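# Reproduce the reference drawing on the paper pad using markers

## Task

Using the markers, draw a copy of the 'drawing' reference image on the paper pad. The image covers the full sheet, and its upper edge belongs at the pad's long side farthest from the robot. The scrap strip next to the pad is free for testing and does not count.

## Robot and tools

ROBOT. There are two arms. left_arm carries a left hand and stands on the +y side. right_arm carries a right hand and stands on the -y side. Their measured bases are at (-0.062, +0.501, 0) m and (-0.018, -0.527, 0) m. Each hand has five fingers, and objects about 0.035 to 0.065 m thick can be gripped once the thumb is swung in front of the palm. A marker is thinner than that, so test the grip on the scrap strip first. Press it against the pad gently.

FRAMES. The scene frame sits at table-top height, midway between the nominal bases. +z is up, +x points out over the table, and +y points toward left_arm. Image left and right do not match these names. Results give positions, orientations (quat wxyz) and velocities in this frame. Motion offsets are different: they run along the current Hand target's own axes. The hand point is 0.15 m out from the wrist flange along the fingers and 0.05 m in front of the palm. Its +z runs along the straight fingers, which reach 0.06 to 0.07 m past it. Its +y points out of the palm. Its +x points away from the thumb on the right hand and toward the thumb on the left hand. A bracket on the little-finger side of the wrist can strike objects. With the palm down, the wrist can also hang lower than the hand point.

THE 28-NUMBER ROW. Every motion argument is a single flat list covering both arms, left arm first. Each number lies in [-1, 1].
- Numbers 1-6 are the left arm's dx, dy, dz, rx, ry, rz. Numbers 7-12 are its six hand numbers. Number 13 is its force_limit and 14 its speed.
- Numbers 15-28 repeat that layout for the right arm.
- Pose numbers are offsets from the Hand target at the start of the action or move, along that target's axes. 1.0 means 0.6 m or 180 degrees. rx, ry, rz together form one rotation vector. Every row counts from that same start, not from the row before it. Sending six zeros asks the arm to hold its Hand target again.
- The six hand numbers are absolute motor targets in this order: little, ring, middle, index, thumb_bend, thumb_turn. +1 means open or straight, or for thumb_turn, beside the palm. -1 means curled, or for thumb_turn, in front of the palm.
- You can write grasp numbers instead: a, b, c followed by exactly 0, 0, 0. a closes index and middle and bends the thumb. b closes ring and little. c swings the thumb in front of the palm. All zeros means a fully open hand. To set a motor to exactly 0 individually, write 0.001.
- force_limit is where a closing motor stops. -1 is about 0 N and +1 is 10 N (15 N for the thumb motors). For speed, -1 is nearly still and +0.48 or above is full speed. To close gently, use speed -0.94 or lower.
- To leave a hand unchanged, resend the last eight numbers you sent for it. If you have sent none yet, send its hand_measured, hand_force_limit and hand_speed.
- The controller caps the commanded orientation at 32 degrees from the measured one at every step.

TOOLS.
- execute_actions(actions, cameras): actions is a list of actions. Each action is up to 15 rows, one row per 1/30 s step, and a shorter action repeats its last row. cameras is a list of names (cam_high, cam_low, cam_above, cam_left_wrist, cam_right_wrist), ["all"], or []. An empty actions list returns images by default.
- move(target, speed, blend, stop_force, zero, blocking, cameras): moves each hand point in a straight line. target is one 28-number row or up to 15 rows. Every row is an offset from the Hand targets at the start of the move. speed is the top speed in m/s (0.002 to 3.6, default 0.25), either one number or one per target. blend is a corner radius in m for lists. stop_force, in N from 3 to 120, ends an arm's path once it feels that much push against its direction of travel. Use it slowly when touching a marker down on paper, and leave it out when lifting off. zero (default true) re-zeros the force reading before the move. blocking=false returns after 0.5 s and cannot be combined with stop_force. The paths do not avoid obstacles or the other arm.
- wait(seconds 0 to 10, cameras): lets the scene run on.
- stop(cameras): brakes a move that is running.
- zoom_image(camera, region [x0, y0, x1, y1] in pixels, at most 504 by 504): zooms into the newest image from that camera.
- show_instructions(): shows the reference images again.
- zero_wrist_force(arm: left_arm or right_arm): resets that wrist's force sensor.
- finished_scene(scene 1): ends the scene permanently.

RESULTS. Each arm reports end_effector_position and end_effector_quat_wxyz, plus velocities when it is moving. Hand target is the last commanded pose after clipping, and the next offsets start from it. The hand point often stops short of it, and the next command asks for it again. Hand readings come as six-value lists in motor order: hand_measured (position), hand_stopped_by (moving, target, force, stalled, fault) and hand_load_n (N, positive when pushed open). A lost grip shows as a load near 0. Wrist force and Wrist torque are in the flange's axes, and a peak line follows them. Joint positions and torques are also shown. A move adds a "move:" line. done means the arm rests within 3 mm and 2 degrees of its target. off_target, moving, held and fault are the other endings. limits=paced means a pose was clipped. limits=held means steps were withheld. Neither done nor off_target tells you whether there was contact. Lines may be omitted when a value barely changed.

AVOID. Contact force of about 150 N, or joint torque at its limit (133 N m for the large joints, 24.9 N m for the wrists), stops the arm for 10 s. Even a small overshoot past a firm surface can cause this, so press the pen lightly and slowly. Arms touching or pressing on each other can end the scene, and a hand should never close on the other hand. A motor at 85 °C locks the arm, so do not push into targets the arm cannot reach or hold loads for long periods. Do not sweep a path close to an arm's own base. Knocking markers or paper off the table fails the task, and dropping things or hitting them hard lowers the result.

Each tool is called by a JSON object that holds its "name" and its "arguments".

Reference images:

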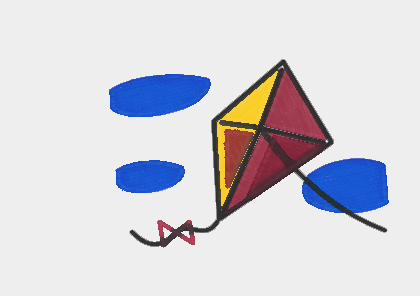

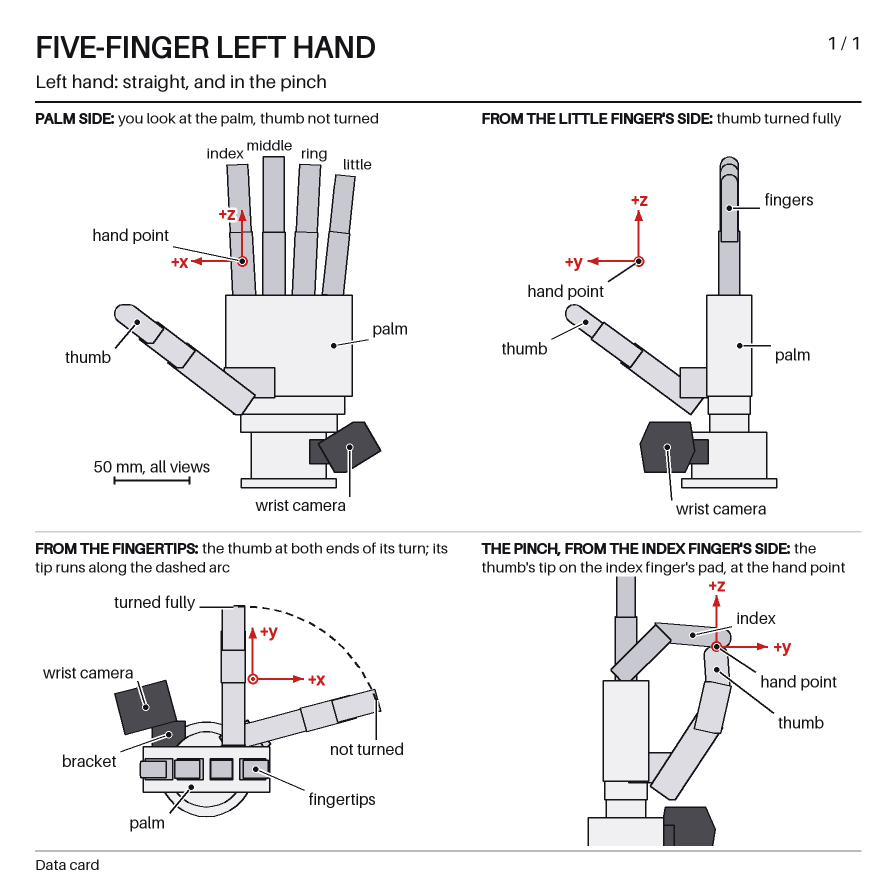

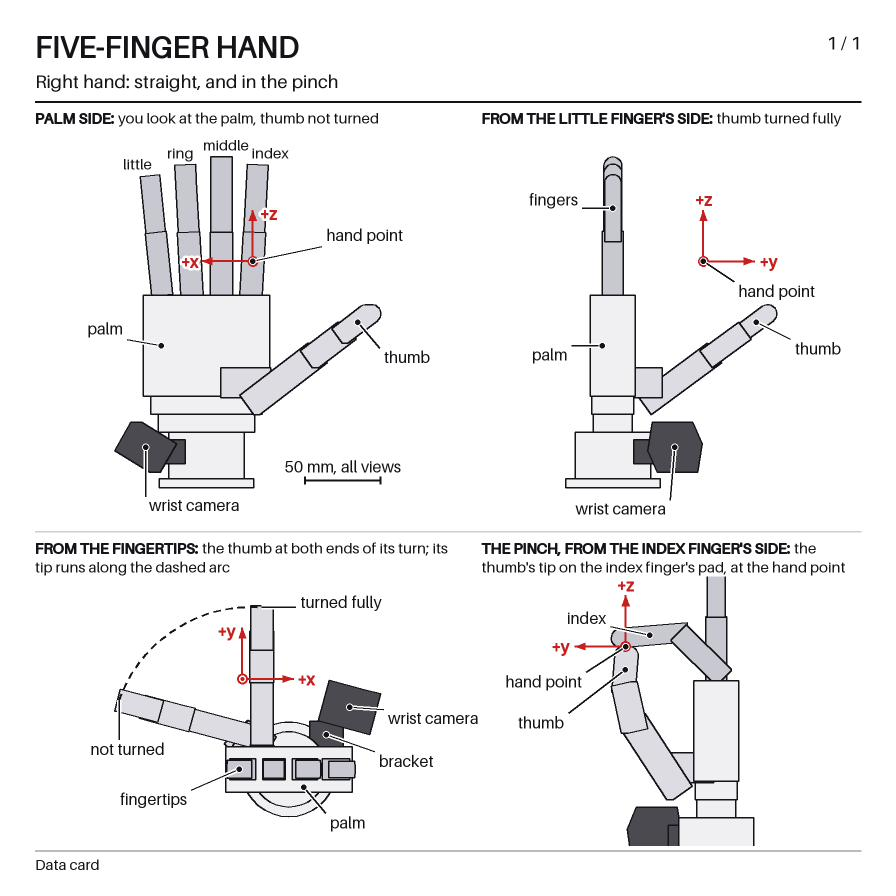

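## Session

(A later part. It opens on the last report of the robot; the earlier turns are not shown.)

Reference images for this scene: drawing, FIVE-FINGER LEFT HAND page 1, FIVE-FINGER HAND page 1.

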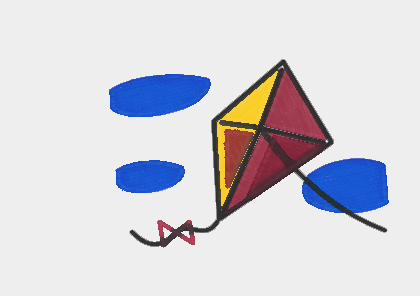

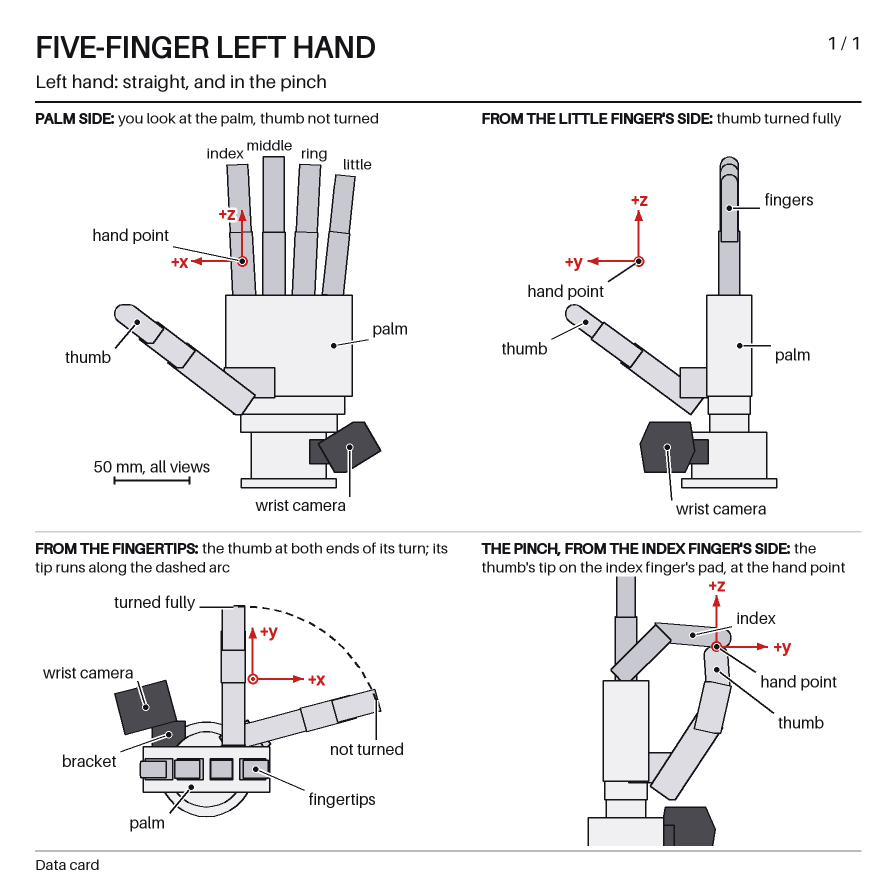

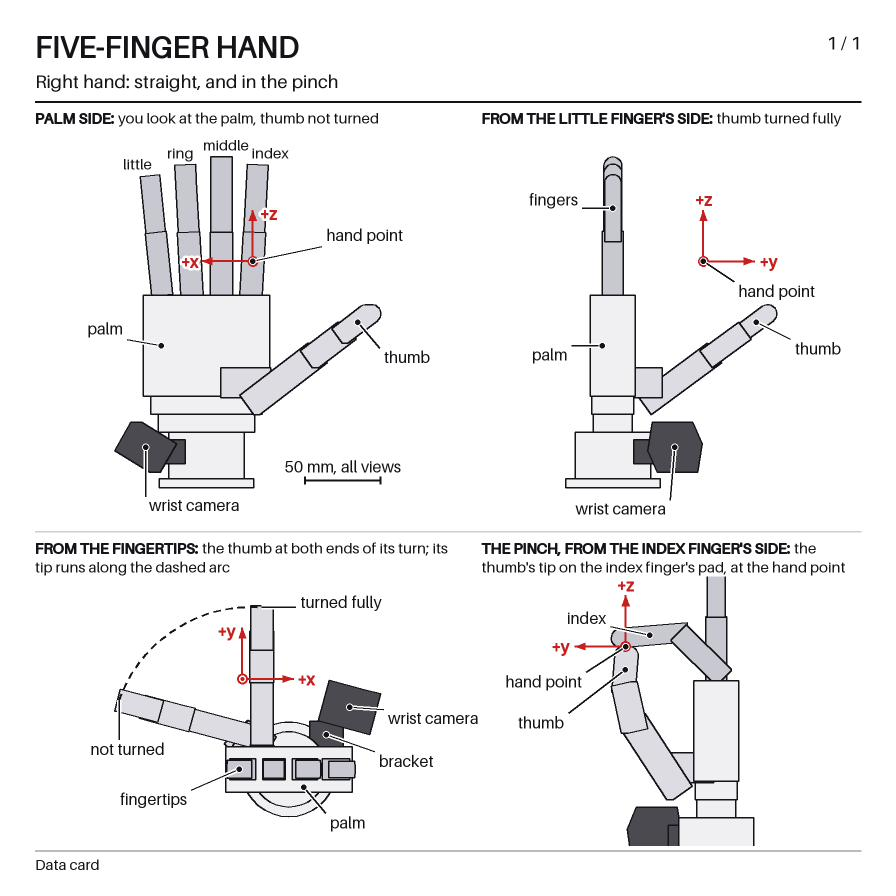

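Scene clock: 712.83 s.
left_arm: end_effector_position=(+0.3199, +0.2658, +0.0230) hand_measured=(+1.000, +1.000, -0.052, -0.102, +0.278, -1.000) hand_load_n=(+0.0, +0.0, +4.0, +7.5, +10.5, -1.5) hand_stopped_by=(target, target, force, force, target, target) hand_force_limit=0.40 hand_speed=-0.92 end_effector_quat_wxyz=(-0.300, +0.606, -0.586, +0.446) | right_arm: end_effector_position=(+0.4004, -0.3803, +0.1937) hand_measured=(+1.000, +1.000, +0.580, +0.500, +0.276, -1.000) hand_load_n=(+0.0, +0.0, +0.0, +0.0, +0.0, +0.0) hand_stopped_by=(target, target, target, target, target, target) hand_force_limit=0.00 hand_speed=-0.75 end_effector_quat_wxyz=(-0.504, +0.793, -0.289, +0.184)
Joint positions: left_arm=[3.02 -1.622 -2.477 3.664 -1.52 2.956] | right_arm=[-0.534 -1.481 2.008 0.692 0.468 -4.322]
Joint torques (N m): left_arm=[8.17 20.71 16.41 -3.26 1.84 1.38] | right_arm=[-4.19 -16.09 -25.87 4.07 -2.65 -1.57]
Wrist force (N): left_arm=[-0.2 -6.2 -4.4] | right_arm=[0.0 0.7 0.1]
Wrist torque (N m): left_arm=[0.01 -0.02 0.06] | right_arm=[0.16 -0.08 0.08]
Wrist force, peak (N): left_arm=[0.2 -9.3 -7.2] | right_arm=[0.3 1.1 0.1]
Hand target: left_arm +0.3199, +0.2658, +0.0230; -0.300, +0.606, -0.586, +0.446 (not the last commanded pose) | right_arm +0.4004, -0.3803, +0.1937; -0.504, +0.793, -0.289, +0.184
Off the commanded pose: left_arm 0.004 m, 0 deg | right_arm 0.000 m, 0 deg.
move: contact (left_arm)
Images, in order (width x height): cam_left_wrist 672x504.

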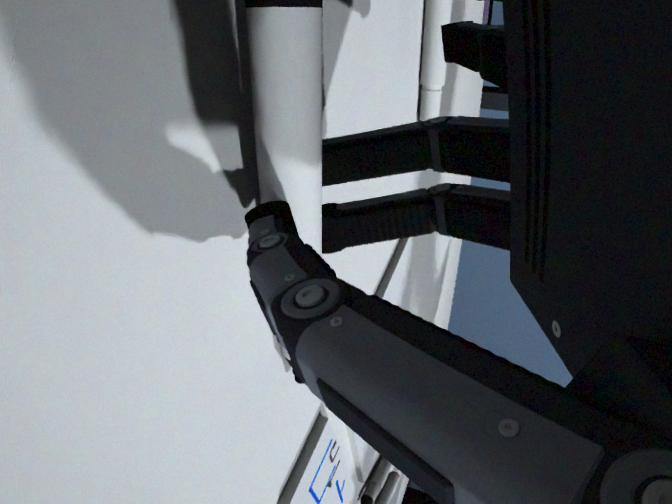

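{"name": "wait", "arguments": {"seconds": 0.05, "cameras": ["cam_above", "cam_high"]}}

{"name": "zoom_image", "arguments": {"camera": "cam_above", "region": [190, 330, 290, 400]}}

{"name": "zoom_image", "arguments": {"camera": "cam_high", "region": [380, 100, 480, 180]}}

Scene clock: 713.80 s.
left_arm: end_effector_position=(+0.3199, +0.2658, +0.0230) hand_measured=(+1.000, +1.000, -0.052, -0.102, +0.278, -1.000) hand_load_n=(+0.0, +0.0, +4.0, +7.5, +10.5, -1.0) hand_stopped_by=(target, target, force, force, target, target) hand_force_limit=0.40 hand_speed=-0.92 end_effector_quat_wxyz=(-0.300, +0.606, -0.586, +0.446) | right_arm: end_effector_position=(+0.4004, -0.3803, +0.1937) hand_measured=(+1.000, +1.000, +0.580, +0.500, +0.276, -1.000) hand_load_n=(+0.0, +0.0, +0.0, -0.5, +0.0, +0.0) hand_stopped_by=(target, target, target, target, target, target) hand_force_limit=0.00 hand_speed=-0.75 end_effector_quat_wxyz=(-0.504, +0.793, -0.289, +0.184)
Joint positions: left_arm=[3.02 -1.622 -2.477 3.664 -1.52 2.956] | right_arm=[-0.534 -1.481 2.008 0.692 0.468 -4.322]
Joint torques (N m): left_arm=[4.69 21.03 16.7 -2.43 1.92 1.49] | right_arm=[-4.89 -16.53 -25.17 4.17 -2.81 -1.58]
Wrist force (N): left_arm=[0.3 -6.2 -4.5] | right_arm=[0.1 0.8 0.1]
Wrist torque (N m): left_arm=[0.02 -0.09 0.09] | right_arm=[0.18 -0.10 0.09]
Wrist force, peak (N): left_arm=[0.1 -6.6 -4.5] | right_arm=[0.2 0.9 0.1]
Hand target: left_arm +0.3199, +0.2658, +0.0230; -0.300, +0.606, -0.586, +0.446 (not the last commanded pose) | right_arm +0.4004, -0.3803, +0.1937; -0.504, +0.793, -0.289, +0.184
Off the commanded pose: left_arm 0.004 m, 0 deg | right_arm 0.000 m, 0 deg.
wait: 0.07 s; at rest from the start
Images, in order (width x height): cam_high 896x504, cam_above 896x504.

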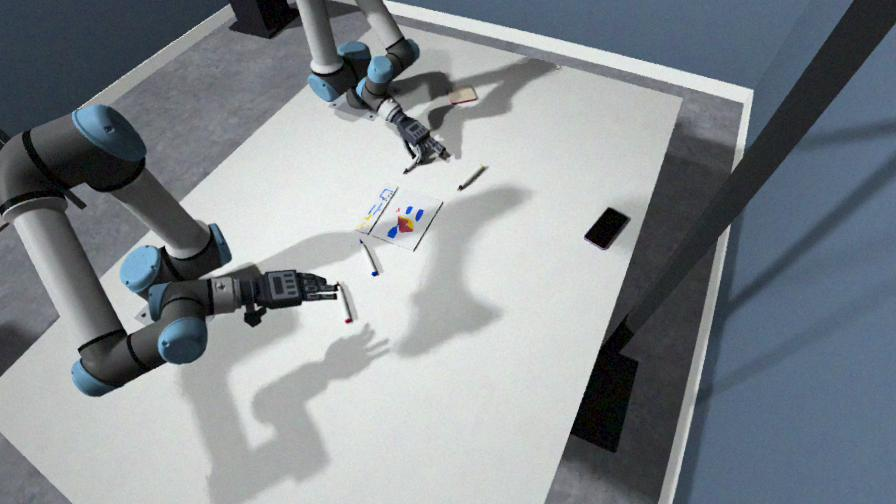

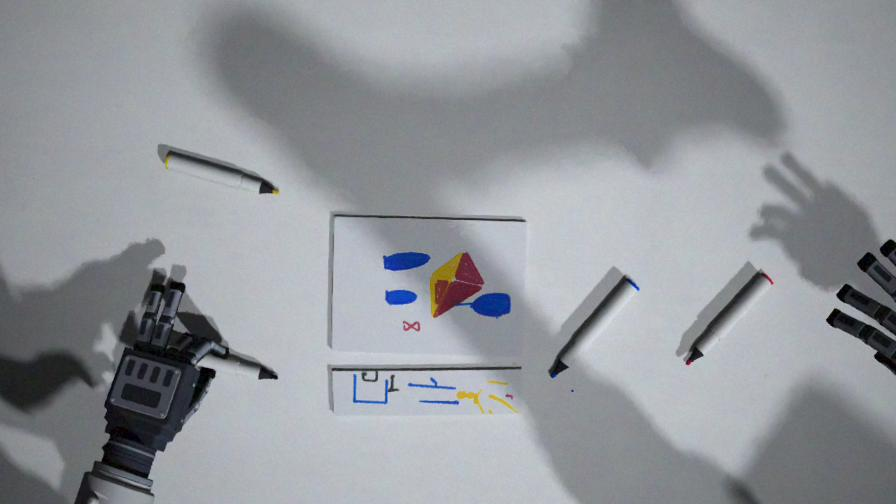

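Scaled by 5.040 from the camera's 896x504 image, which has a finer 1280x720 frame.

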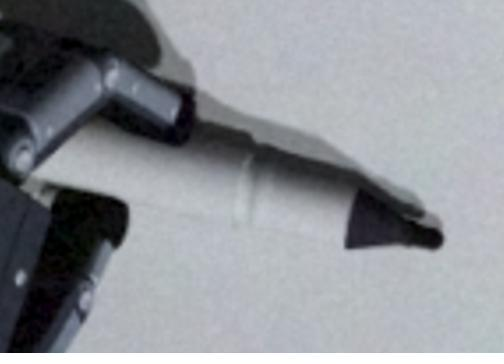

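Scaled by 5.040 from the camera's 896x504 image, which has a finer 1280x720 frame.

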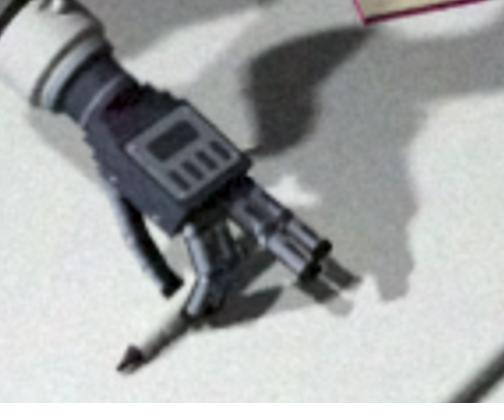

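{"name": "move", "arguments": {"target": [0.0008,-0.0037,-0.00176,0,0,0,1,1,0.6,0.5,0.275,-1,0,-0.8,0,0,0,0,0,0,1,1,0.58,0.5,0.275,-1,0,-0.75], "speed": 0.01, "cameras": ["cam_left_wrist"]}}

Scene clock: 715.67 s.
left_arm: end_effector_position=(+0.3199, +0.2658, +0.0255) hand_measured=(+1.000, +1.000, +0.600, +0.500, +0.276, -1.000) hand_load_n=(+0.0, +0.0, +0.0, +0.0, +0.0, +0.0) hand_stopped_by=(target, target, target, target, target, target) hand_force_limit=0.00 hand_speed=-0.80 end_effector_quat_wxyz=(-0.300, +0.606, -0.586, +0.446) | right_arm: end_effector_position=(+0.4004, -0.3803, +0.1937) hand_measured=(+1.000, +1.000, +0.580, +0.500, +0.276, -1.000) hand_load_n=(+0.0, +0.0, +0.0, +0.0, +0.0, +0.0) hand_stopped_by=(target, target, target, target, target, target) hand_force_limit=0.00 hand_speed=-0.75 end_effector_quat_wxyz=(-0.504, +0.793, -0.289, +0.184)
Joint positions: left_arm=[3.02 -1.614 -2.475 3.654 -1.52 2.956] | right_arm=[-0.534 -1.481 2.008 0.692 0.468 -4.322]
Joint torques (N m): left_arm=[-8.62 22.95 17.64 -2.56 -1.12 -0.15] | right_arm=[-3.31 -16.9 -25.34 4.14 -2.77 -1.46]
Wrist force (N): left_arm=[-0.4 -0.3 0.0] | right_arm=[0.0 0.7 -0.3]
Wrist torque (N m): left_arm=[-0.03 0.00 -0.01] | right_arm=[0.17 -0.07 0.09]
Wrist force, peak (N): left_arm=[0.4 -6.4 -4.6] | right_arm=[0.1 1.0 0.1]
Hand target: left_arm +0.3199, +0.2658, +0.0255; -0.300, +0.606, -0.586, +0.446 | right_arm +0.4004, -0.3803, +0.1937; -0.504, +0.793, -0.289, +0.184
Off the commanded pose: left_arm 0.000 m, 0 deg | right_arm 0.000 m, 0 deg.
move: done
Images, in order (width x height): cam_left_wrist 672x504.

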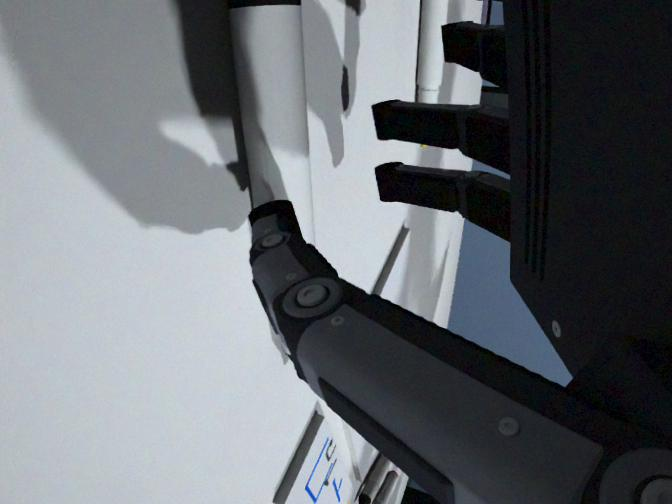

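{"name": "move", "arguments": {"target": [[0.0047,-0.0222,-0.0105,0,0,0,1,1,0.6,0.5,0.275,-1,0,-0.75,0,0,0,0,0,0,1,1,0.58,0.5,0.275,-1,0,-0.75],
[0.0107,-0.0502,-0.0239,0,0,0.0667,1,1,0.6,0.5,0.275,-1,0,-0.75,0,0,0,0,0,0,1,1,0.58,0.5,0.275,-1,0,-0.75]], "speed": [0.05,0.12], "blend": [0.004,0], "cameras": ["cam_left_wrist", "cam_above"]}}

Scene clock: 718.07 s.
left_arm: end_effector_position=(+0.3198, +0.2658, +0.0595) hand_measured=(+1.000, +1.000, +0.600, +0.500, +0.276, -1.000) hand_load_n=(+0.0, -0.5, +0.0, +0.0, +0.5, +0.0) hand_stopped_by=(target, target, target, target, target, target) hand_force_limit=0.00 hand_speed=-0.75 end_effector_quat_wxyz=(+0.345, -0.541, +0.646, -0.413) | right_arm: end_effector_position=(+0.4004, -0.3803, +0.1937) hand_measured=(+1.000, +1.000, +0.580, +0.500, +0.276, -1.000) hand_load_n=(+0.0, +0.0, +0.0, +0.0, +0.0, +0.0) hand_stopped_by=(target, target, target, target, target, target) hand_force_limit=0.00 hand_speed=-0.75 end_effector_quat_wxyz=(-0.504, +0.793, -0.289, +0.184)
Joint positions: left_arm=[2.964 -1.525 -2.402 3.492 -1.571 3.141] | right_arm=[-0.534 -1.481 2.008 0.692 0.468 -4.322]
Joint torques (N m): left_arm=[-11.44 21.83 20.3 -2.7 -2.64 1.38] | right_arm=[-3.54 -16.04 -24.89 4.14 -2.69 -1.35]
Wrist force (N): left_arm=[0.0 -0.6 0.2] | right_arm=[0.0 0.7 0.2]
Wrist torque (N m): left_arm=[-0.04 -0.05 -0.09] | right_arm=[0.14 -0.08 0.08]
Wrist force, peak (N): left_arm=[0.0 -0.9 0.3] | right_arm=[-0.1 1.0 -0.1]
Hand target: left_arm +0.3198, +0.2658, +0.0595; +0.345, -0.541, +0.646, -0.413 | right_arm +0.4004, -0.3803, +0.1937; -0.504, +0.793, -0.289, +0.184
Off the commanded pose: left_arm 0.000 m, 0 deg | right_arm 0.000 m, 0 deg.
move: done
Images, in order (width x height): cam_above 896x504, cam_left_wrist 672x504.

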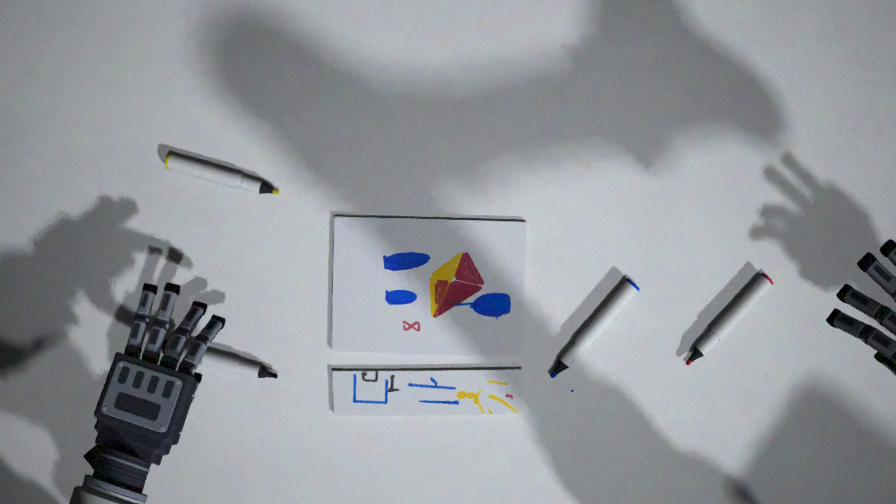

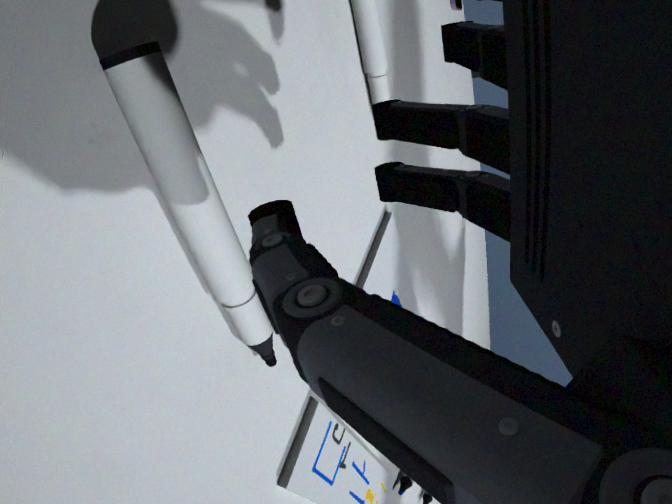

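{"name": "move", "arguments": {"target": [0.0151,0.0021,-0.0045,0,-0.00503,-0.00235,1,1,0.6,0.5,0.275,-1,0,-0.75,0,0,0,0,0,0,1,1,0.58,0.5,0.275,-1,0,-0.75], "speed": 0.1, "cameras": ["cam_left_wrist"]}}

Scene clock: 720.00 s.
left_arm: end_effector_position=(+0.3153, +0.2574, +0.0595) hand_measured=(+1.000, +1.000, +0.600, +0.500, +0.276, -1.000) hand_load_n=(+0.0, +0.0, +0.0, +0.0, +0.0, +0.0) hand_stopped_by=(target, target, target, target, target, target) hand_force_limit=0.00 hand_speed=-0.75 end_effector_quat_wxyz=(+0.349, -0.547, +0.641, -0.410) | right_arm: end_effector_position=(+0.4004, -0.3803, +0.1937) hand_measured=(+1.000, +1.000, +0.580, +0.500, +0.276, -1.000) hand_load_n=(+0.0, +0.0, +0.0, +0.0, +0.0, +0.0) hand_stopped_by=(target, target, target, target, target, target) hand_force_limit=0.00 hand_speed=-0.75 end_effector_quat_wxyz=(-0.504, +0.793, -0.289, +0.184)
Joint positions: left_arm=[2.906 -1.536 -2.391 3.492 -1.64 3.109] | right_arm=[-0.534 -1.481 2.008 0.692 0.468 -4.322]
Joint torques (N m): left_arm=[-10.21 4.02 21.35 -2.63 -2.3 -1.53] | right_arm=[-4.46 -16.67 -25.03 4.02 -2.63 -1.45]
Wrist force (N): left_arm=[0.0 -0.6 0.3] | right_arm=[0.2 0.7 0.0]
Wrist torque (N m): left_arm=[-0.04 -0.05 0.03] | right_arm=[0.16 -0.12 0.10]
Wrist force, peak (N): left_arm=[-0.6 -0.7 0.6] | right_arm=[0.1 1.1 0.0]
Hand target: left_arm +0.3153, +0.2574, +0.0595; +0.349, -0.547, +0.641, -0.410 | right_arm +0.4004, -0.3803, +0.1937; -0.504, +0.793, -0.289, +0.184
Off the commanded pose: left_arm 0.000 m, 0 deg | right_arm 0.000 m, 0 deg.
move: done
Images, in order (width x height): cam_left_wrist 672x504.

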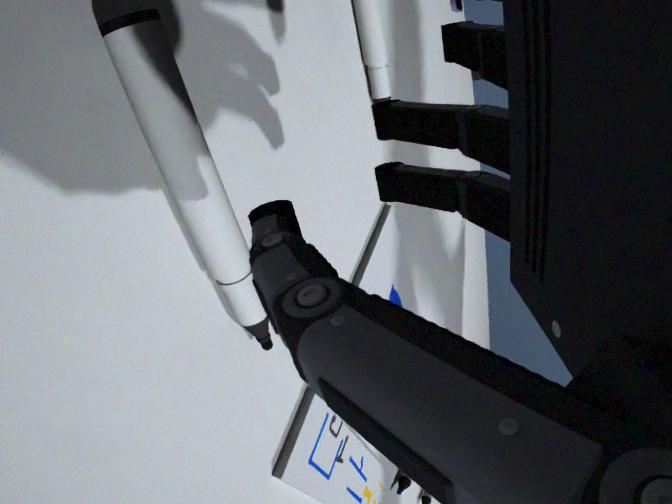

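{"name": "move", "arguments": {"target": [0,0.0529,0.0247,0,0,0,1,1,0.6,0.5,0.275,-1,0,-0.75,0,0,0,0,0,0,1,1,0.58,0.5,0.275,-1,0,-0.75], "speed": 0.06, "cameras": ["cam_left_wrist"]}}

Scene clock: 722.83 s.
left_arm: end_effector_position=(+0.3154, +0.2574, +0.0245) hand_measured=(+1.000, +1.000, +0.600, +0.500, +0.276, -1.000) hand_load_n=(+0.0, +0.0, +0.0, +0.0, +0.0, +0.5) hand_stopped_by=(target, target, target, target, target, target) hand_force_limit=0.00 hand_speed=-0.75 end_effector_quat_wxyz=(+0.349, -0.547, +0.641, -0.410) | right_arm: end_effector_position=(+0.4004, -0.3803, +0.1937) hand_measured=(+1.000, +1.000, +0.580, +0.500, +0.276, -1.000) hand_load_n=(+0.0, +0.0, +0.0, +0.0, +0.0, +0.0) hand_stopped_by=(target, target, target, target, target, target) hand_force_limit=0.00 hand_speed=-0.75 end_effector_quat_wxyz=(-0.504, +0.793, -0.289, +0.184)
Joint positions: left_arm=[2.906 -1.63 -2.432 3.626 -1.64 3.109] | right_arm=[-0.534 -1.481 2.008 0.692 0.468 -4.322]
Joint torques (N m): left_arm=[-7.76 5.59 4.79 3.32 -2.49 -1.05] | right_arm=[-3.48 -17.37 -25.97 4.01 -2.72 -1.47]
Wrist force (N): left_arm=[-0.3 -0.6 0.2] | right_arm=[0.0 0.8 0.0]
Wrist torque (N m): left_arm=[-0.08 0.00 0.01] | right_arm=[0.17 -0.08 0.09]
Wrist force, peak (N): left_arm=[-0.3 -1.0 0.3] | right_arm=[0.0 0.9 0.1]
Hand target: left_arm +0.3154, +0.2574, +0.0244; +0.349, -0.547, +0.641, -0.410 | right_arm +0.4004, -0.3803, +0.1937; -0.504, +0.793, -0.289, +0.184
Off the commanded pose: left_arm 0.000 m, 0 deg | right_arm 0.000 m, 0 deg.
move: done
Images, in order (width x height): cam_left_wrist 672x504.

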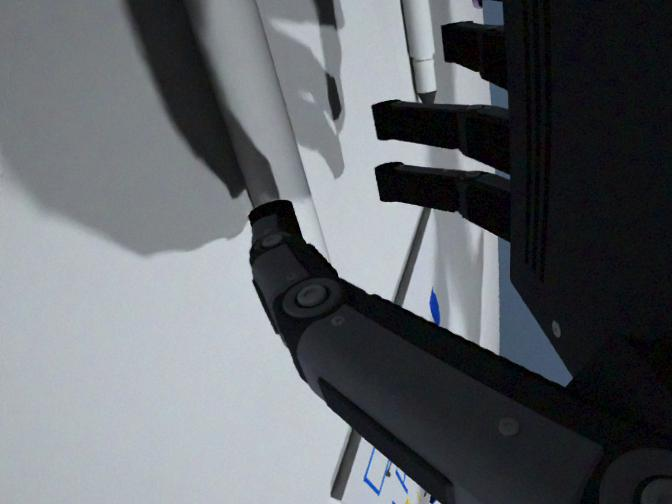

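{"name": "move", "arguments": {"target": [0,0.02115,0.00986,0,0,0,1,1,0.6,0.5,0.275,-1,0,-0.75,0,0,0,0,0,0,1,1,0.58,0.5,0.275,-1,0,-0.75], "speed": 0.012, "stop_force": 4, "cameras": ["cam_left_wrist"]}}

Scene clock: 725.17 s.
left_arm: end_effector_position=(+0.3154, +0.2573, +0.0126) hand_measured=(+1.000, +1.000, +0.600, +0.500, +0.276, -1.000) hand_load_n=(+0.0, +0.0, +0.0, +0.0, -1.5, +0.0) hand_stopped_by=(target, target, target, target, target, target) hand_force_limit=0.00 hand_speed=-0.75 end_effector_quat_wxyz=(+0.349, -0.547, +0.641, -0.410) | right_arm: end_effector_position=(+0.4004, -0.3803, +0.1937) hand_measured=(+1.000, +1.000, +0.580, +0.500, +0.276, -1.000) hand_load_n=(+0.0, +0.0, +0.0, +0.0, +0.0, +0.0) hand_stopped_by=(target, target, target, target, target, target) hand_force_limit=0.00 hand_speed=-0.75 end_effector_quat_wxyz=(-0.504, +0.793, -0.289, +0.184)
Joint positions: left_arm=[2.905 -1.665 -2.443 3.672 -1.64 3.109] | right_arm=[-0.534 -1.481 2.008 0.692 0.468 -4.322]
Joint torques (N m): left_arm=[-2.59 23.25 18.17 -2.61 -2.23 0.04] | right_arm=[-3.85 -16.23 -25.3 4.06 -2.62 -1.28]
Wrist force (N): left_arm=[-0.1 -3.4 -3.9] | right_arm=[0.2 0.6 -0.1]
Wrist torque (N m): left_arm=[-0.13 -0.09 0.06] | right_arm=[0.15 -0.11 0.09]
Wrist force, peak (N): left_arm=[0.3 -10.5 -14.1] | right_arm=[0.3 1.0 -0.1]
Hand target: left_arm +0.3154, +0.2574, +0.0126; +0.349, -0.547, +0.641, -0.410 (not the last commanded pose) | right_arm +0.4004, -0.3803, +0.1937; -0.504, +0.793, -0.289, +0.184
Off the commanded pose: left_arm 0.002 m, 0 deg | right_arm 0.000 m, 0 deg.
move: contact (left_arm)
Images, in order (width x height): cam_left_wrist 672x504.

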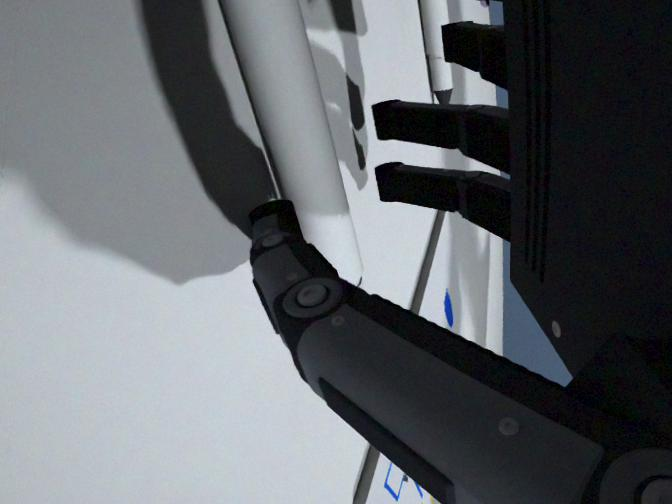

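{"name": "move", "arguments": {"target": [0,-0.00967,-0.0045,0,0,0,1,1,0.6,0.5,0.275,-1,0,-0.75,0,0,0,0,0,0,1,1,0.58,0.5,0.275,-1,0,-0.75], "speed": 0.02}}

{"name": "move", "arguments": {"target": [0,0,0,0,0,0,1,1,-0.36,-0.36,0.275,-1,-0.3,-0.86,0,0,0,0,0,0,1,1,0.58,0.5,0.275,-1,0,-0.75], "speed": 0.05, "cameras": ["cam_left_wrist"]}}

Scene clock: 726.30 s.
left_arm: end_effector_position=(+0.3154, +0.2573, +0.0190) hand_measured=(+1.000, +1.000, +0.600, +0.500, +0.276, -1.000) hand_load_n=(+0.0, +0.0, +0.0, +0.0, +0.0, +0.0) hand_stopped_by=(target, target, target, target, target, target) hand_force_limit=0.00 hand_speed=-0.75 end_effector_quat_wxyz=(+0.349, -0.547, +0.641, -0.410) | right_arm: end_effector_position=(+0.4004, -0.3803, +0.1937) hand_measured=(+1.000, +1.000, +0.580, +0.500, +0.276, -1.000) hand_load_n=(+0.0, +0.0, +0.0, +0.0, +0.0, +0.0) hand_stopped_by=(target, target, target, target, target, target) hand_force_limit=0.00 hand_speed=-0.75 end_effector_quat_wxyz=(-0.504, +0.793, -0.289, +0.184)
Joint positions: left_arm=[2.905 -1.646 -2.437 3.647 -1.64 3.109] | right_arm=[-0.534 -1.481 2.008 0.692 0.468 -4.322]
Joint torques (N m): left_arm=[5.74 25.82 19.39 -2.67 -2.4 0.96] | right_arm=[-3.45 -16.41 -25.92 3.93 -2.77 -1.37]
Wrist force (N): left_arm=[-0.3 -0.5 0.1] | right_arm=[0.0 0.8 0.1]
Wrist torque (N m): left_arm=[-0.06 -0.01 0.00] | right_arm=[0.16 -0.08 0.09]
Wrist force, peak (N): left_arm=[-0.1 -4.0 -4.3] | right_arm=[0.2 0.9 0.0]
Hand target: left_arm +0.3154, +0.2574, +0.0190; +0.349, -0.547, +0.641, -0.410 | right_arm +0.4004, -0.3803, +0.1937; -0.504, +0.793, -0.289, +0.184
Off the commanded pose: left_arm 0.000 m, 0 deg | right_arm 0.000 m, 0 deg.
move: done

Scene clock: 728.23 s.
left_arm: end_effector_position=(+0.3154, +0.2574, +0.0190) hand_measured=(+1.000, +1.000, -0.048, -0.070, +0.278, -1.000) hand_load_n=(-0.5, +0.0, +6.5, +3.5, +6.0, +0.5) hand_stopped_by=(target, target, force, force, target, target) hand_force_limit=-0.30 hand_speed=-0.86 end_effector_quat_wxyz=(+0.349, -0.547, +0.641, -0.410) | right_arm: end_effector_position=(+0.4004, -0.3803, +0.1937) hand_measured=(+1.000, +1.000, +0.580, +0.500, +0.276, -1.000) hand_load_n=(+0.0, +0.0, +0.0, +0.0, +0.0, +0.0) hand_stopped_by=(target, target, target, target, target, target) hand_force_limit=0.00 hand_speed=-0.75 end_effector_quat_wxyz=(-0.504, +0.793, -0.289, +0.184)
Joint positions: left_arm=[2.905 -1.645 -2.437 3.647 -1.64 3.109] | right_arm=[-0.534 -1.481 2.008 0.692 0.468 -4.322]
Joint torques (N m): left_arm=[11.1 23.83 16.83 -2.48 -1.57 1.04] | right_arm=[-3.22 -16.35 -24.17 4 -2.76 -1.34]
Wrist force (N): left_arm=[-0.6 -2.4 -0.9] | right_arm=[0.2 0.8 0.1]
Wrist torque (N m): left_arm=[-0.04 0.01 -0.01] | right_arm=[0.17 -0.11 0.10]
Wrist force, peak (N): left_arm=[-0.7 -3.0 -0.8] | right_arm=[0.2 1.0 0.1]
Hand target: left_arm +0.3154, +0.2574, +0.0190; +0.349, -0.547, +0.641, -0.410 | right_arm +0.4004, -0.3803, +0.1937; -0.504, +0.793, -0.289, +0.184
Off the commanded pose: left_arm 0.000 m, 0 deg | right_arm 0.000 m, 0 deg.
move: done
Images, in order (width x height): cam_left_wrist 672x504.

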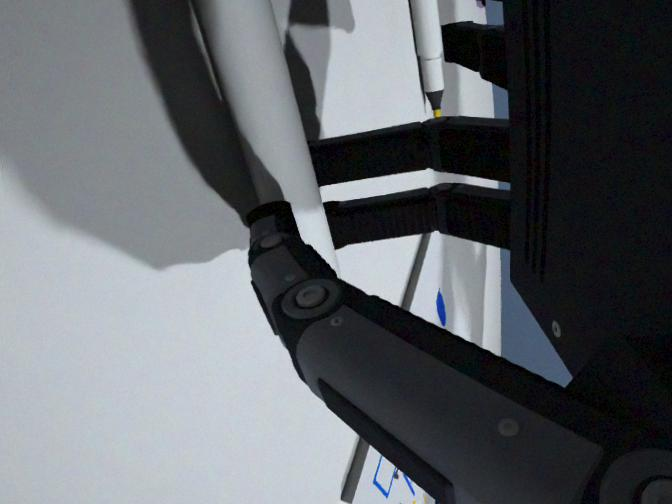

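{"name": "move", "arguments": {"target": [0,-0.068,-0.0317,0,0,0,1,1,-0.36,-0.36,0.275,-1,-0.3,-0.86,0,0,0,0,0,0,1,1,0.58,0.5,0.275,-1,0,-0.75], "speed": 0.05}}

{"name": "move", "arguments": {"target": [0,0,0,0,0,0,1,1,-0.5,-0.45,0.275,-1,0.4,-0.92,0,0,0,0,0,0,1,1,0.58,0.5,0.275,-1,0,-0.75], "speed": 0.05, "cameras": ["cam_left_wrist", "cam_above"]}}

Scene clock: 730.00 s.
left_arm: end_effector_position=(+0.3153, +0.2573, +0.0640) hand_measured=(+1.000, +1.000, -0.048, -0.070, +0.278, -1.000) hand_load_n=(+0.0, +0.0, +6.0, +3.5, +7.0, +0.5) hand_stopped_by=(target, target, force, force, target, target) hand_force_limit=-0.30 hand_speed=-0.86 end_effector_quat_wxyz=(+0.349, -0.547, +0.641, -0.410) | right_arm: end_effector_position=(+0.4004, -0.3803, +0.1937) hand_measured=(+1.000, +1.000, +0.580, +0.500, +0.276, -1.000) hand_load_n=(+0.0, +0.0, +0.0, +0.0, +0.5, +0.0) hand_stopped_by=(target, target, target, target, target, target) hand_force_limit=0.00 hand_speed=-0.75 end_effector_quat_wxyz=(-0.504, +0.793, -0.289, +0.184)
Joint positions: left_arm=[2.905 -1.525 -2.385 3.475 -1.64 3.109] | right_arm=[-0.534 -1.481 2.008 0.692 0.468 -4.322]
Joint torques (N m): left_arm=[7.72 21.43 21.17 -2.77 1.18 0.54] | right_arm=[-2.88 -17.4 -25.72 3.98 -2.75 -1.46]
Wrist force (N): left_arm=[-0.3 -0.5 0.2] | right_arm=[0.1 0.8 0.1]
Wrist torque (N m): left_arm=[-0.05 -0.01 0.01] | right_arm=[0.17 -0.11 0.10]
Wrist force, peak (N): left_arm=[-0.6 -2.9 -1.2] | right_arm=[0.2 1.1 0.1]
Hand target: left_arm +0.3153, +0.2574, +0.0640; +0.349, -0.547, +0.641, -0.410 | right_arm +0.4004, -0.3803, +0.1937; -0.504, +0.793, -0.289, +0.184
Off the commanded pose: left_arm 0.000 m, 0 deg | right_arm 0.000 m, 0 deg.
move: done

Scene clock: 730.50 s.
left_arm: end_effector_position=(+0.3153, +0.2574, +0.0640) hand_measured=(+1.000, +1.000, -0.052, -0.082, +0.278, -1.000) hand_load_n=(+0.0, -0.5, +7.5, +7.5, +12.0, +0.0) hand_stopped_by=(target, target, force, force, target, target) hand_force_limit=0.40 hand_speed=-0.92 end_effector_quat_wxyz=(+0.349, -0.547, +0.641, -0.410) | right_arm: end_effector_position=(+0.4004, -0.3803, +0.1937) hand_measured=(+1.000, +1.000, +0.580, +0.500, +0.276, -1.000) hand_load_n=(+0.0, +0.0, +0.0, +0.0, +0.0, +0.0) hand_stopped_by=(target, target, target, target, target, target) hand_force_limit=0.00 hand_speed=-0.75 end_effector_quat_wxyz=(-0.504, +0.793, -0.289, +0.184)
Joint positions: left_arm=[2.905 -1.525 -2.385 3.475 -1.64 3.109] | right_arm=[-0.534 -1.481 2.008 0.692 0.468 -4.322]
Joint torques (N m): left_arm=[11.19 22.81 20.98 -2.64 1.71 1.24] | right_arm=[-3.34 -16.35 -25.08 3.96 -2.68 -1.33]
Wrist force (N): left_arm=[-0.3 -0.4 0.5] | right_arm=[0.2 0.6 -0.1]
Wrist torque (N m): left_arm=[-0.06 -0.01 0.01] | right_arm=[0.15 -0.10 0.09]
Wrist force, peak (N): left_arm=[-0.2 -0.6 0.6] | right_arm=[0.1 0.9 -0.1]
Hand target: left_arm +0.3153, +0.2574, +0.0640; +0.349, -0.547, +0.641, -0.410 | right_arm +0.4004, -0.3803, +0.1937; -0.504, +0.793, -0.289, +0.184
Off the commanded pose: left_arm 0.000 m, 0 deg | right_arm 0.000 m, 0 deg.
move: done
Images, in order (width x height): cam_above 896x504, cam_left_wrist 672x504.

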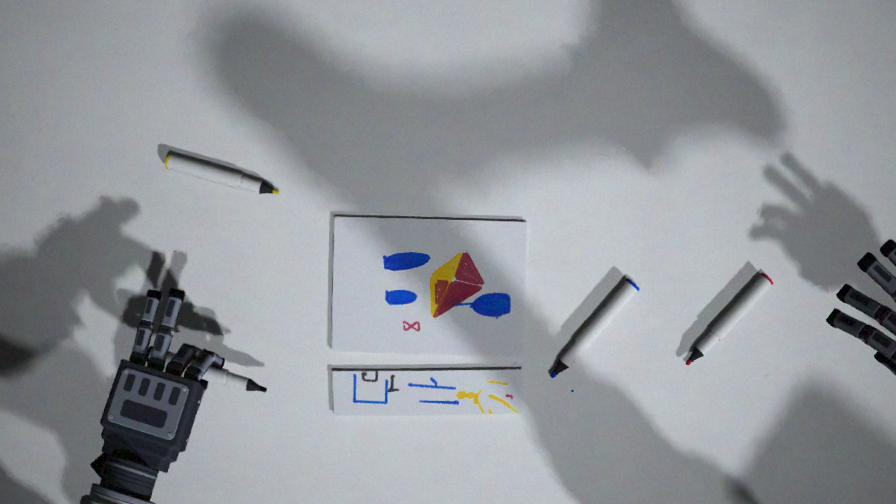

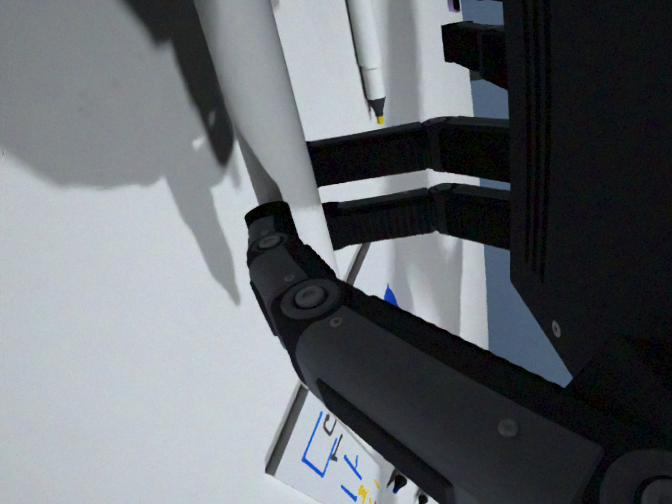

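{"name": "zoom_image", "arguments": {"camera": "cam_above", "region": [370, 230, 530, 340]}}

Scaled by 3.150 from the camera's 896x504 image, which has a finer 1280x720 frame.

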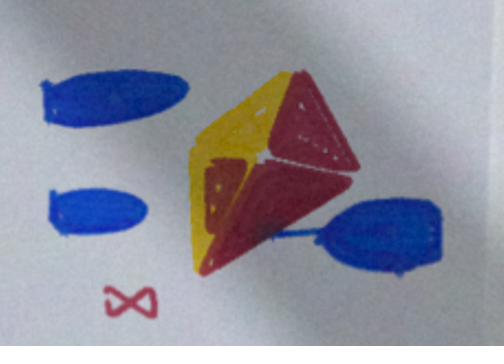

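{"name": "move", "arguments": {"target": [[0,-0.1209,-0.0563,0,0,0,1,1,-0.5,-0.45,0.275,-1,0.4,-0.92,0,0,0,0,0,0,1,1,0.58,0.5,0.275,-1,0,-0.75],[0.2663,-0.1313,-0.018,0.1681,0.1693,0.5757,1,1,-0.5,-0.45,0.275,-1,0.4,-0.92,0,0,0,0,0,0,1,1,0.58,0.5,0.275,-1,0,-0.75]], "speed": 0.4, "blend": [0.03,0], "cameras": ["cam_above", "cam_left_wrist"]}}

Scene clock: 735.77 s.
left_arm: end_effector_position=(+0.3131, +0.0959, +0.1401) hand_measured=(+1.000, +1.000, -0.052, -0.082, +0.278, -1.000) hand_load_n=(+0.0, +0.0, +7.5, +7.5, +11.5, +0.0) hand_stopped_by=(target, target, force, force, target, target) hand_force_limit=0.40 hand_speed=-0.92 end_effector_quat_wxyz=(+0.487, +0.357, +0.764, -0.228) | right_arm: end_effector_position=(+0.4004, -0.3803, +0.1937) hand_measured=(+1.000, +1.000, +0.580, +0.500, +0.276, -1.000) hand_load_n=(-0.5, +0.0, +0.0, +0.0, +0.0, +0.0) hand_stopped_by=(target, target, target, target, target, target) hand_force_limit=0.00 hand_speed=-0.75 end_effector_quat_wxyz=(-0.504, +0.793, -0.289, +0.184)
Joint positions: left_arm=[2.576 -1.648 -2.098 3.29 -1.29 4.847] | right_arm=[-0.534 -1.481 2.008 0.692 0.468 -4.322]
Joint torques (N m): left_arm=[-10.27 10.92 23.06 -2.96 2.52 1.42] | right_arm=[-3.21 -17.17 -24.89 3.9 -2.78 -1.34]
Wrist force (N): left_arm=[-1.5 -0.4 -0.5] | right_arm=[0.0 0.7 0.1]
Wrist torque (N m): left_arm=[-0.10 0.12 -0.16] | right_arm=[0.15 -0.09 0.09]
Wrist force, peak (N): left_arm=[-0.7 -1.8 -0.5] | right_arm=[0.3 1.0 0.1]
Hand target: left_arm +0.3131, +0.0959, +0.1401; +0.487, +0.357, +0.764, -0.228 | right_arm +0.4004, -0.3803, +0.1937; -0.504, +0.793, -0.289, +0.184
Off the commanded pose: left_arm 0.000 m, 0 deg | right_arm 0.000 m, 0 deg.
move: done
Images, in order (width x height): cam_above 896x504, cam_left_wrist 672x504.

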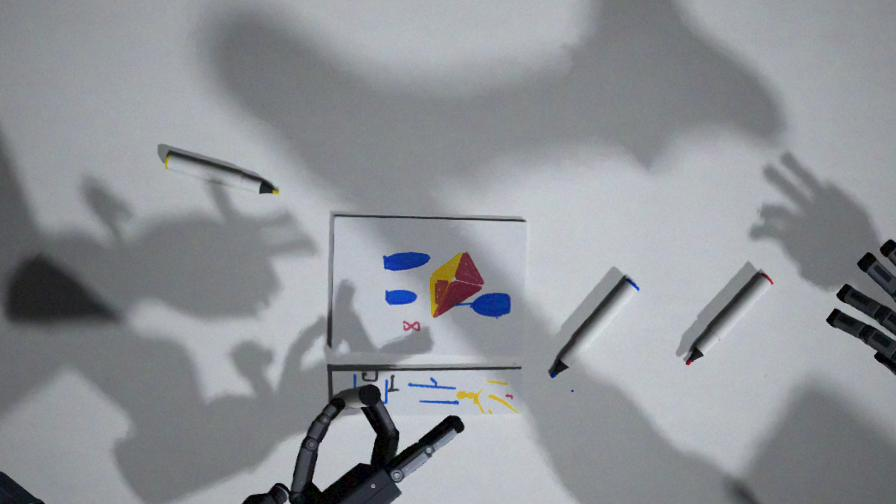

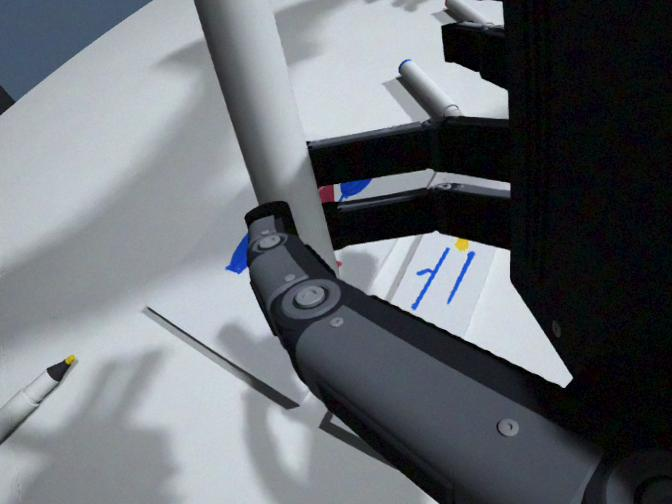

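{"name": "move", "arguments": {"target": [0.0983,0,0.0457,0,0,0,1,1,-0.5,-0.45,0.275,-1,0.4,-0.92,0,0,0,0,0,0,1,1,0.58,0.5,0.275,-1,0,-0.75], "speed": 0.1, "cameras": ["cam_above", "cam_left_wrist", "cam_low"]}}

Scene clock: 737.30 s.
left_arm: end_effector_position=(+0.3131, +0.0960, +0.0751) hand_measured=(+1.000, +1.000, -0.052, -0.082, +0.278, -1.000) hand_load_n=(+0.0, +0.0, +8.0, +7.0, +11.5, +0.0) hand_stopped_by=(target, target, force, force, target, target) hand_force_limit=0.40 hand_speed=-0.92 end_effector_quat_wxyz=(+0.487, +0.357, +0.764, -0.228) | right_arm: end_effector_position=(+0.4004, -0.3803, +0.1937) hand_measured=(+1.000, +1.000, +0.580, +0.500, +0.276, -1.000) hand_load_n=(+0.0, +0.0, +0.0, +0.0, +0.0, +0.0) hand_stopped_by=(target, target, target, target, target, target) hand_force_limit=0.00 hand_speed=-0.75 end_effector_quat_wxyz=(-0.504, +0.793, -0.289, +0.184)
Joint positions: left_arm=[2.577 -1.765 -2.176 3.485 -1.29 4.847] | right_arm=[-0.534 -1.481 2.008 0.692 0.468 -4.322]
Joint torques (N m): left_arm=[-8.76 14.51 5.78 3.37 -2.08 -1.39] | right_arm=[-2.92 -17.68 -24.17 3.8 -2.68 -1.31]
Wrist force (N): left_arm=[-1.1 -0.5 -0.8] | right_arm=[0.1 0.7 0.2]
Wrist torque (N m): left_arm=[-0.08 0.03 -0.14] | right_arm=[0.15 -0.10 0.09]
Wrist force, peak (N): left_arm=[-1.7 -0.7 -1.0] | right_arm=[0.0 1.0 0.0]
Hand target: left_arm +0.3130, +0.0960, +0.0750; +0.487, +0.357, +0.764, -0.228 | right_arm +0.4004, -0.3803, +0.1937; -0.504, +0.793, -0.289, +0.184
Off the commanded pose: left_arm 0.000 m, 0 deg | right_arm 0.000 m, 0 deg.
move: done
Images, in order (width x height): cam_low 896x504, cam_above 896x504, cam_left_wrist 672x504.

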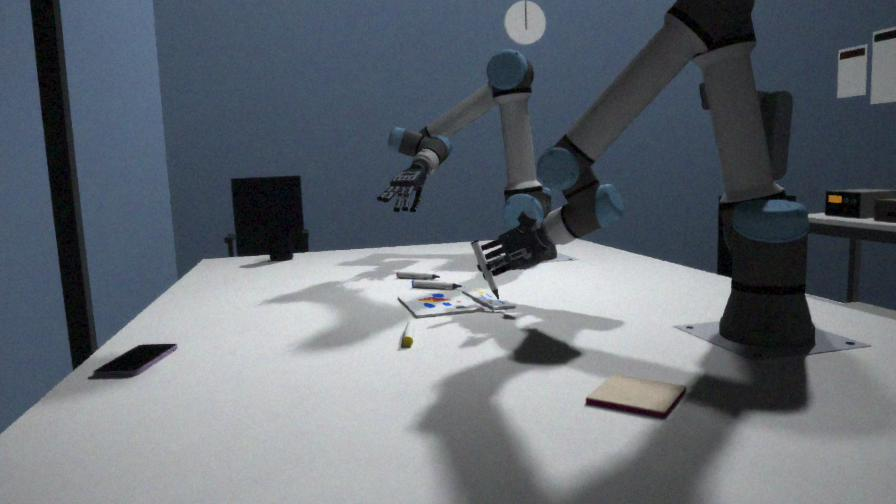

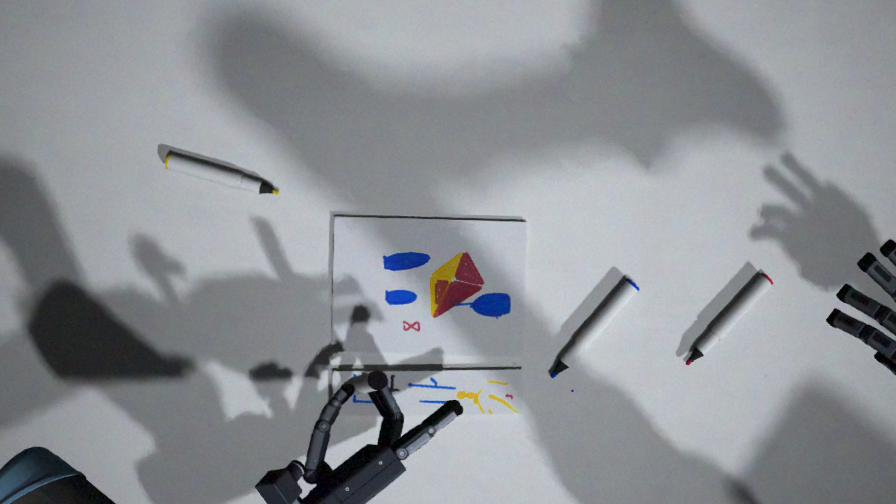

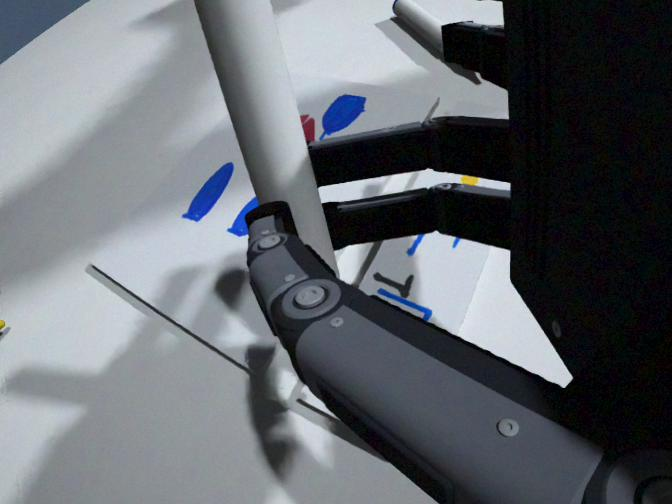

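{"name": "move", "arguments": {"target": [0.0363,0,0.0169,0,0,0,1,1,-0.5,-0.45,0.275,-1,0.4,-0.92,0,0,0,0,0,0,1,1,0.58,0.5,0.275,-1,0,-0.75], "speed": 0.006, "stop_force": 3}}

Scene clock: 741.17 s.
left_arm: end_effector_position=(+0.3130, +0.0960, +0.0609) hand_measured=(+1.000, +1.000, -0.052, -0.082, +0.278, -1.000) hand_load_n=(+0.0, +0.0, +9.0, +6.0, +11.0, -1.5) hand_stopped_by=(target, target, force, force, target, target) hand_force_limit=0.40 hand_speed=-0.92 end_effector_quat_wxyz=(+0.487, +0.357, +0.764, -0.228) | right_arm: end_effector_position=(+0.4004, -0.3803, +0.1937) hand_measured=(+1.000, +1.000, +0.580, +0.500, +0.276, -1.000) hand_load_n=(+0.5, +0.0, +0.0, +0.0, +0.5, +0.0) hand_stopped_by=(target, target, target, target, target, target) hand_force_limit=0.00 hand_speed=-0.75 end_effector_quat_wxyz=(-0.504, +0.793, -0.289, +0.184)
Joint positions: left_arm=[2.576 -1.795 -2.189 3.529 -1.29 4.847] | right_arm=[-0.534 -1.481 2.008 0.692 0.468 -4.322]
Joint torques (N m): left_arm=[-8.55 30.72 18.61 -3.26 -2.35 -1.38] | right_arm=[-2.3 -17.48 -24.82 3.62 -2.8 -1.3]
Wrist force (N): left_arm=[-4.4 -0.6 -1.0] | right_arm=[0.2 0.7 0.1]
Wrist torque (N m): left_arm=[-0.10 0.06 -0.10] | right_arm=[0.15 -0.11 0.09]
Wrist force, peak (N): left_arm=[-5.8 -1.0 -1.1] | right_arm=[0.1 1.1 0.2]
Hand target: left_arm +0.3130, +0.0960, +0.0609; +0.487, +0.357, +0.764, -0.228 (not the last commanded pose) | right_arm +0.4004, -0.3803, +0.1937; -0.504, +0.793, -0.289, +0.184
Off the commanded pose: left_arm 0.010 m, 0 deg | right_arm 0.000 m, 0 deg.
move: contact (left_arm)


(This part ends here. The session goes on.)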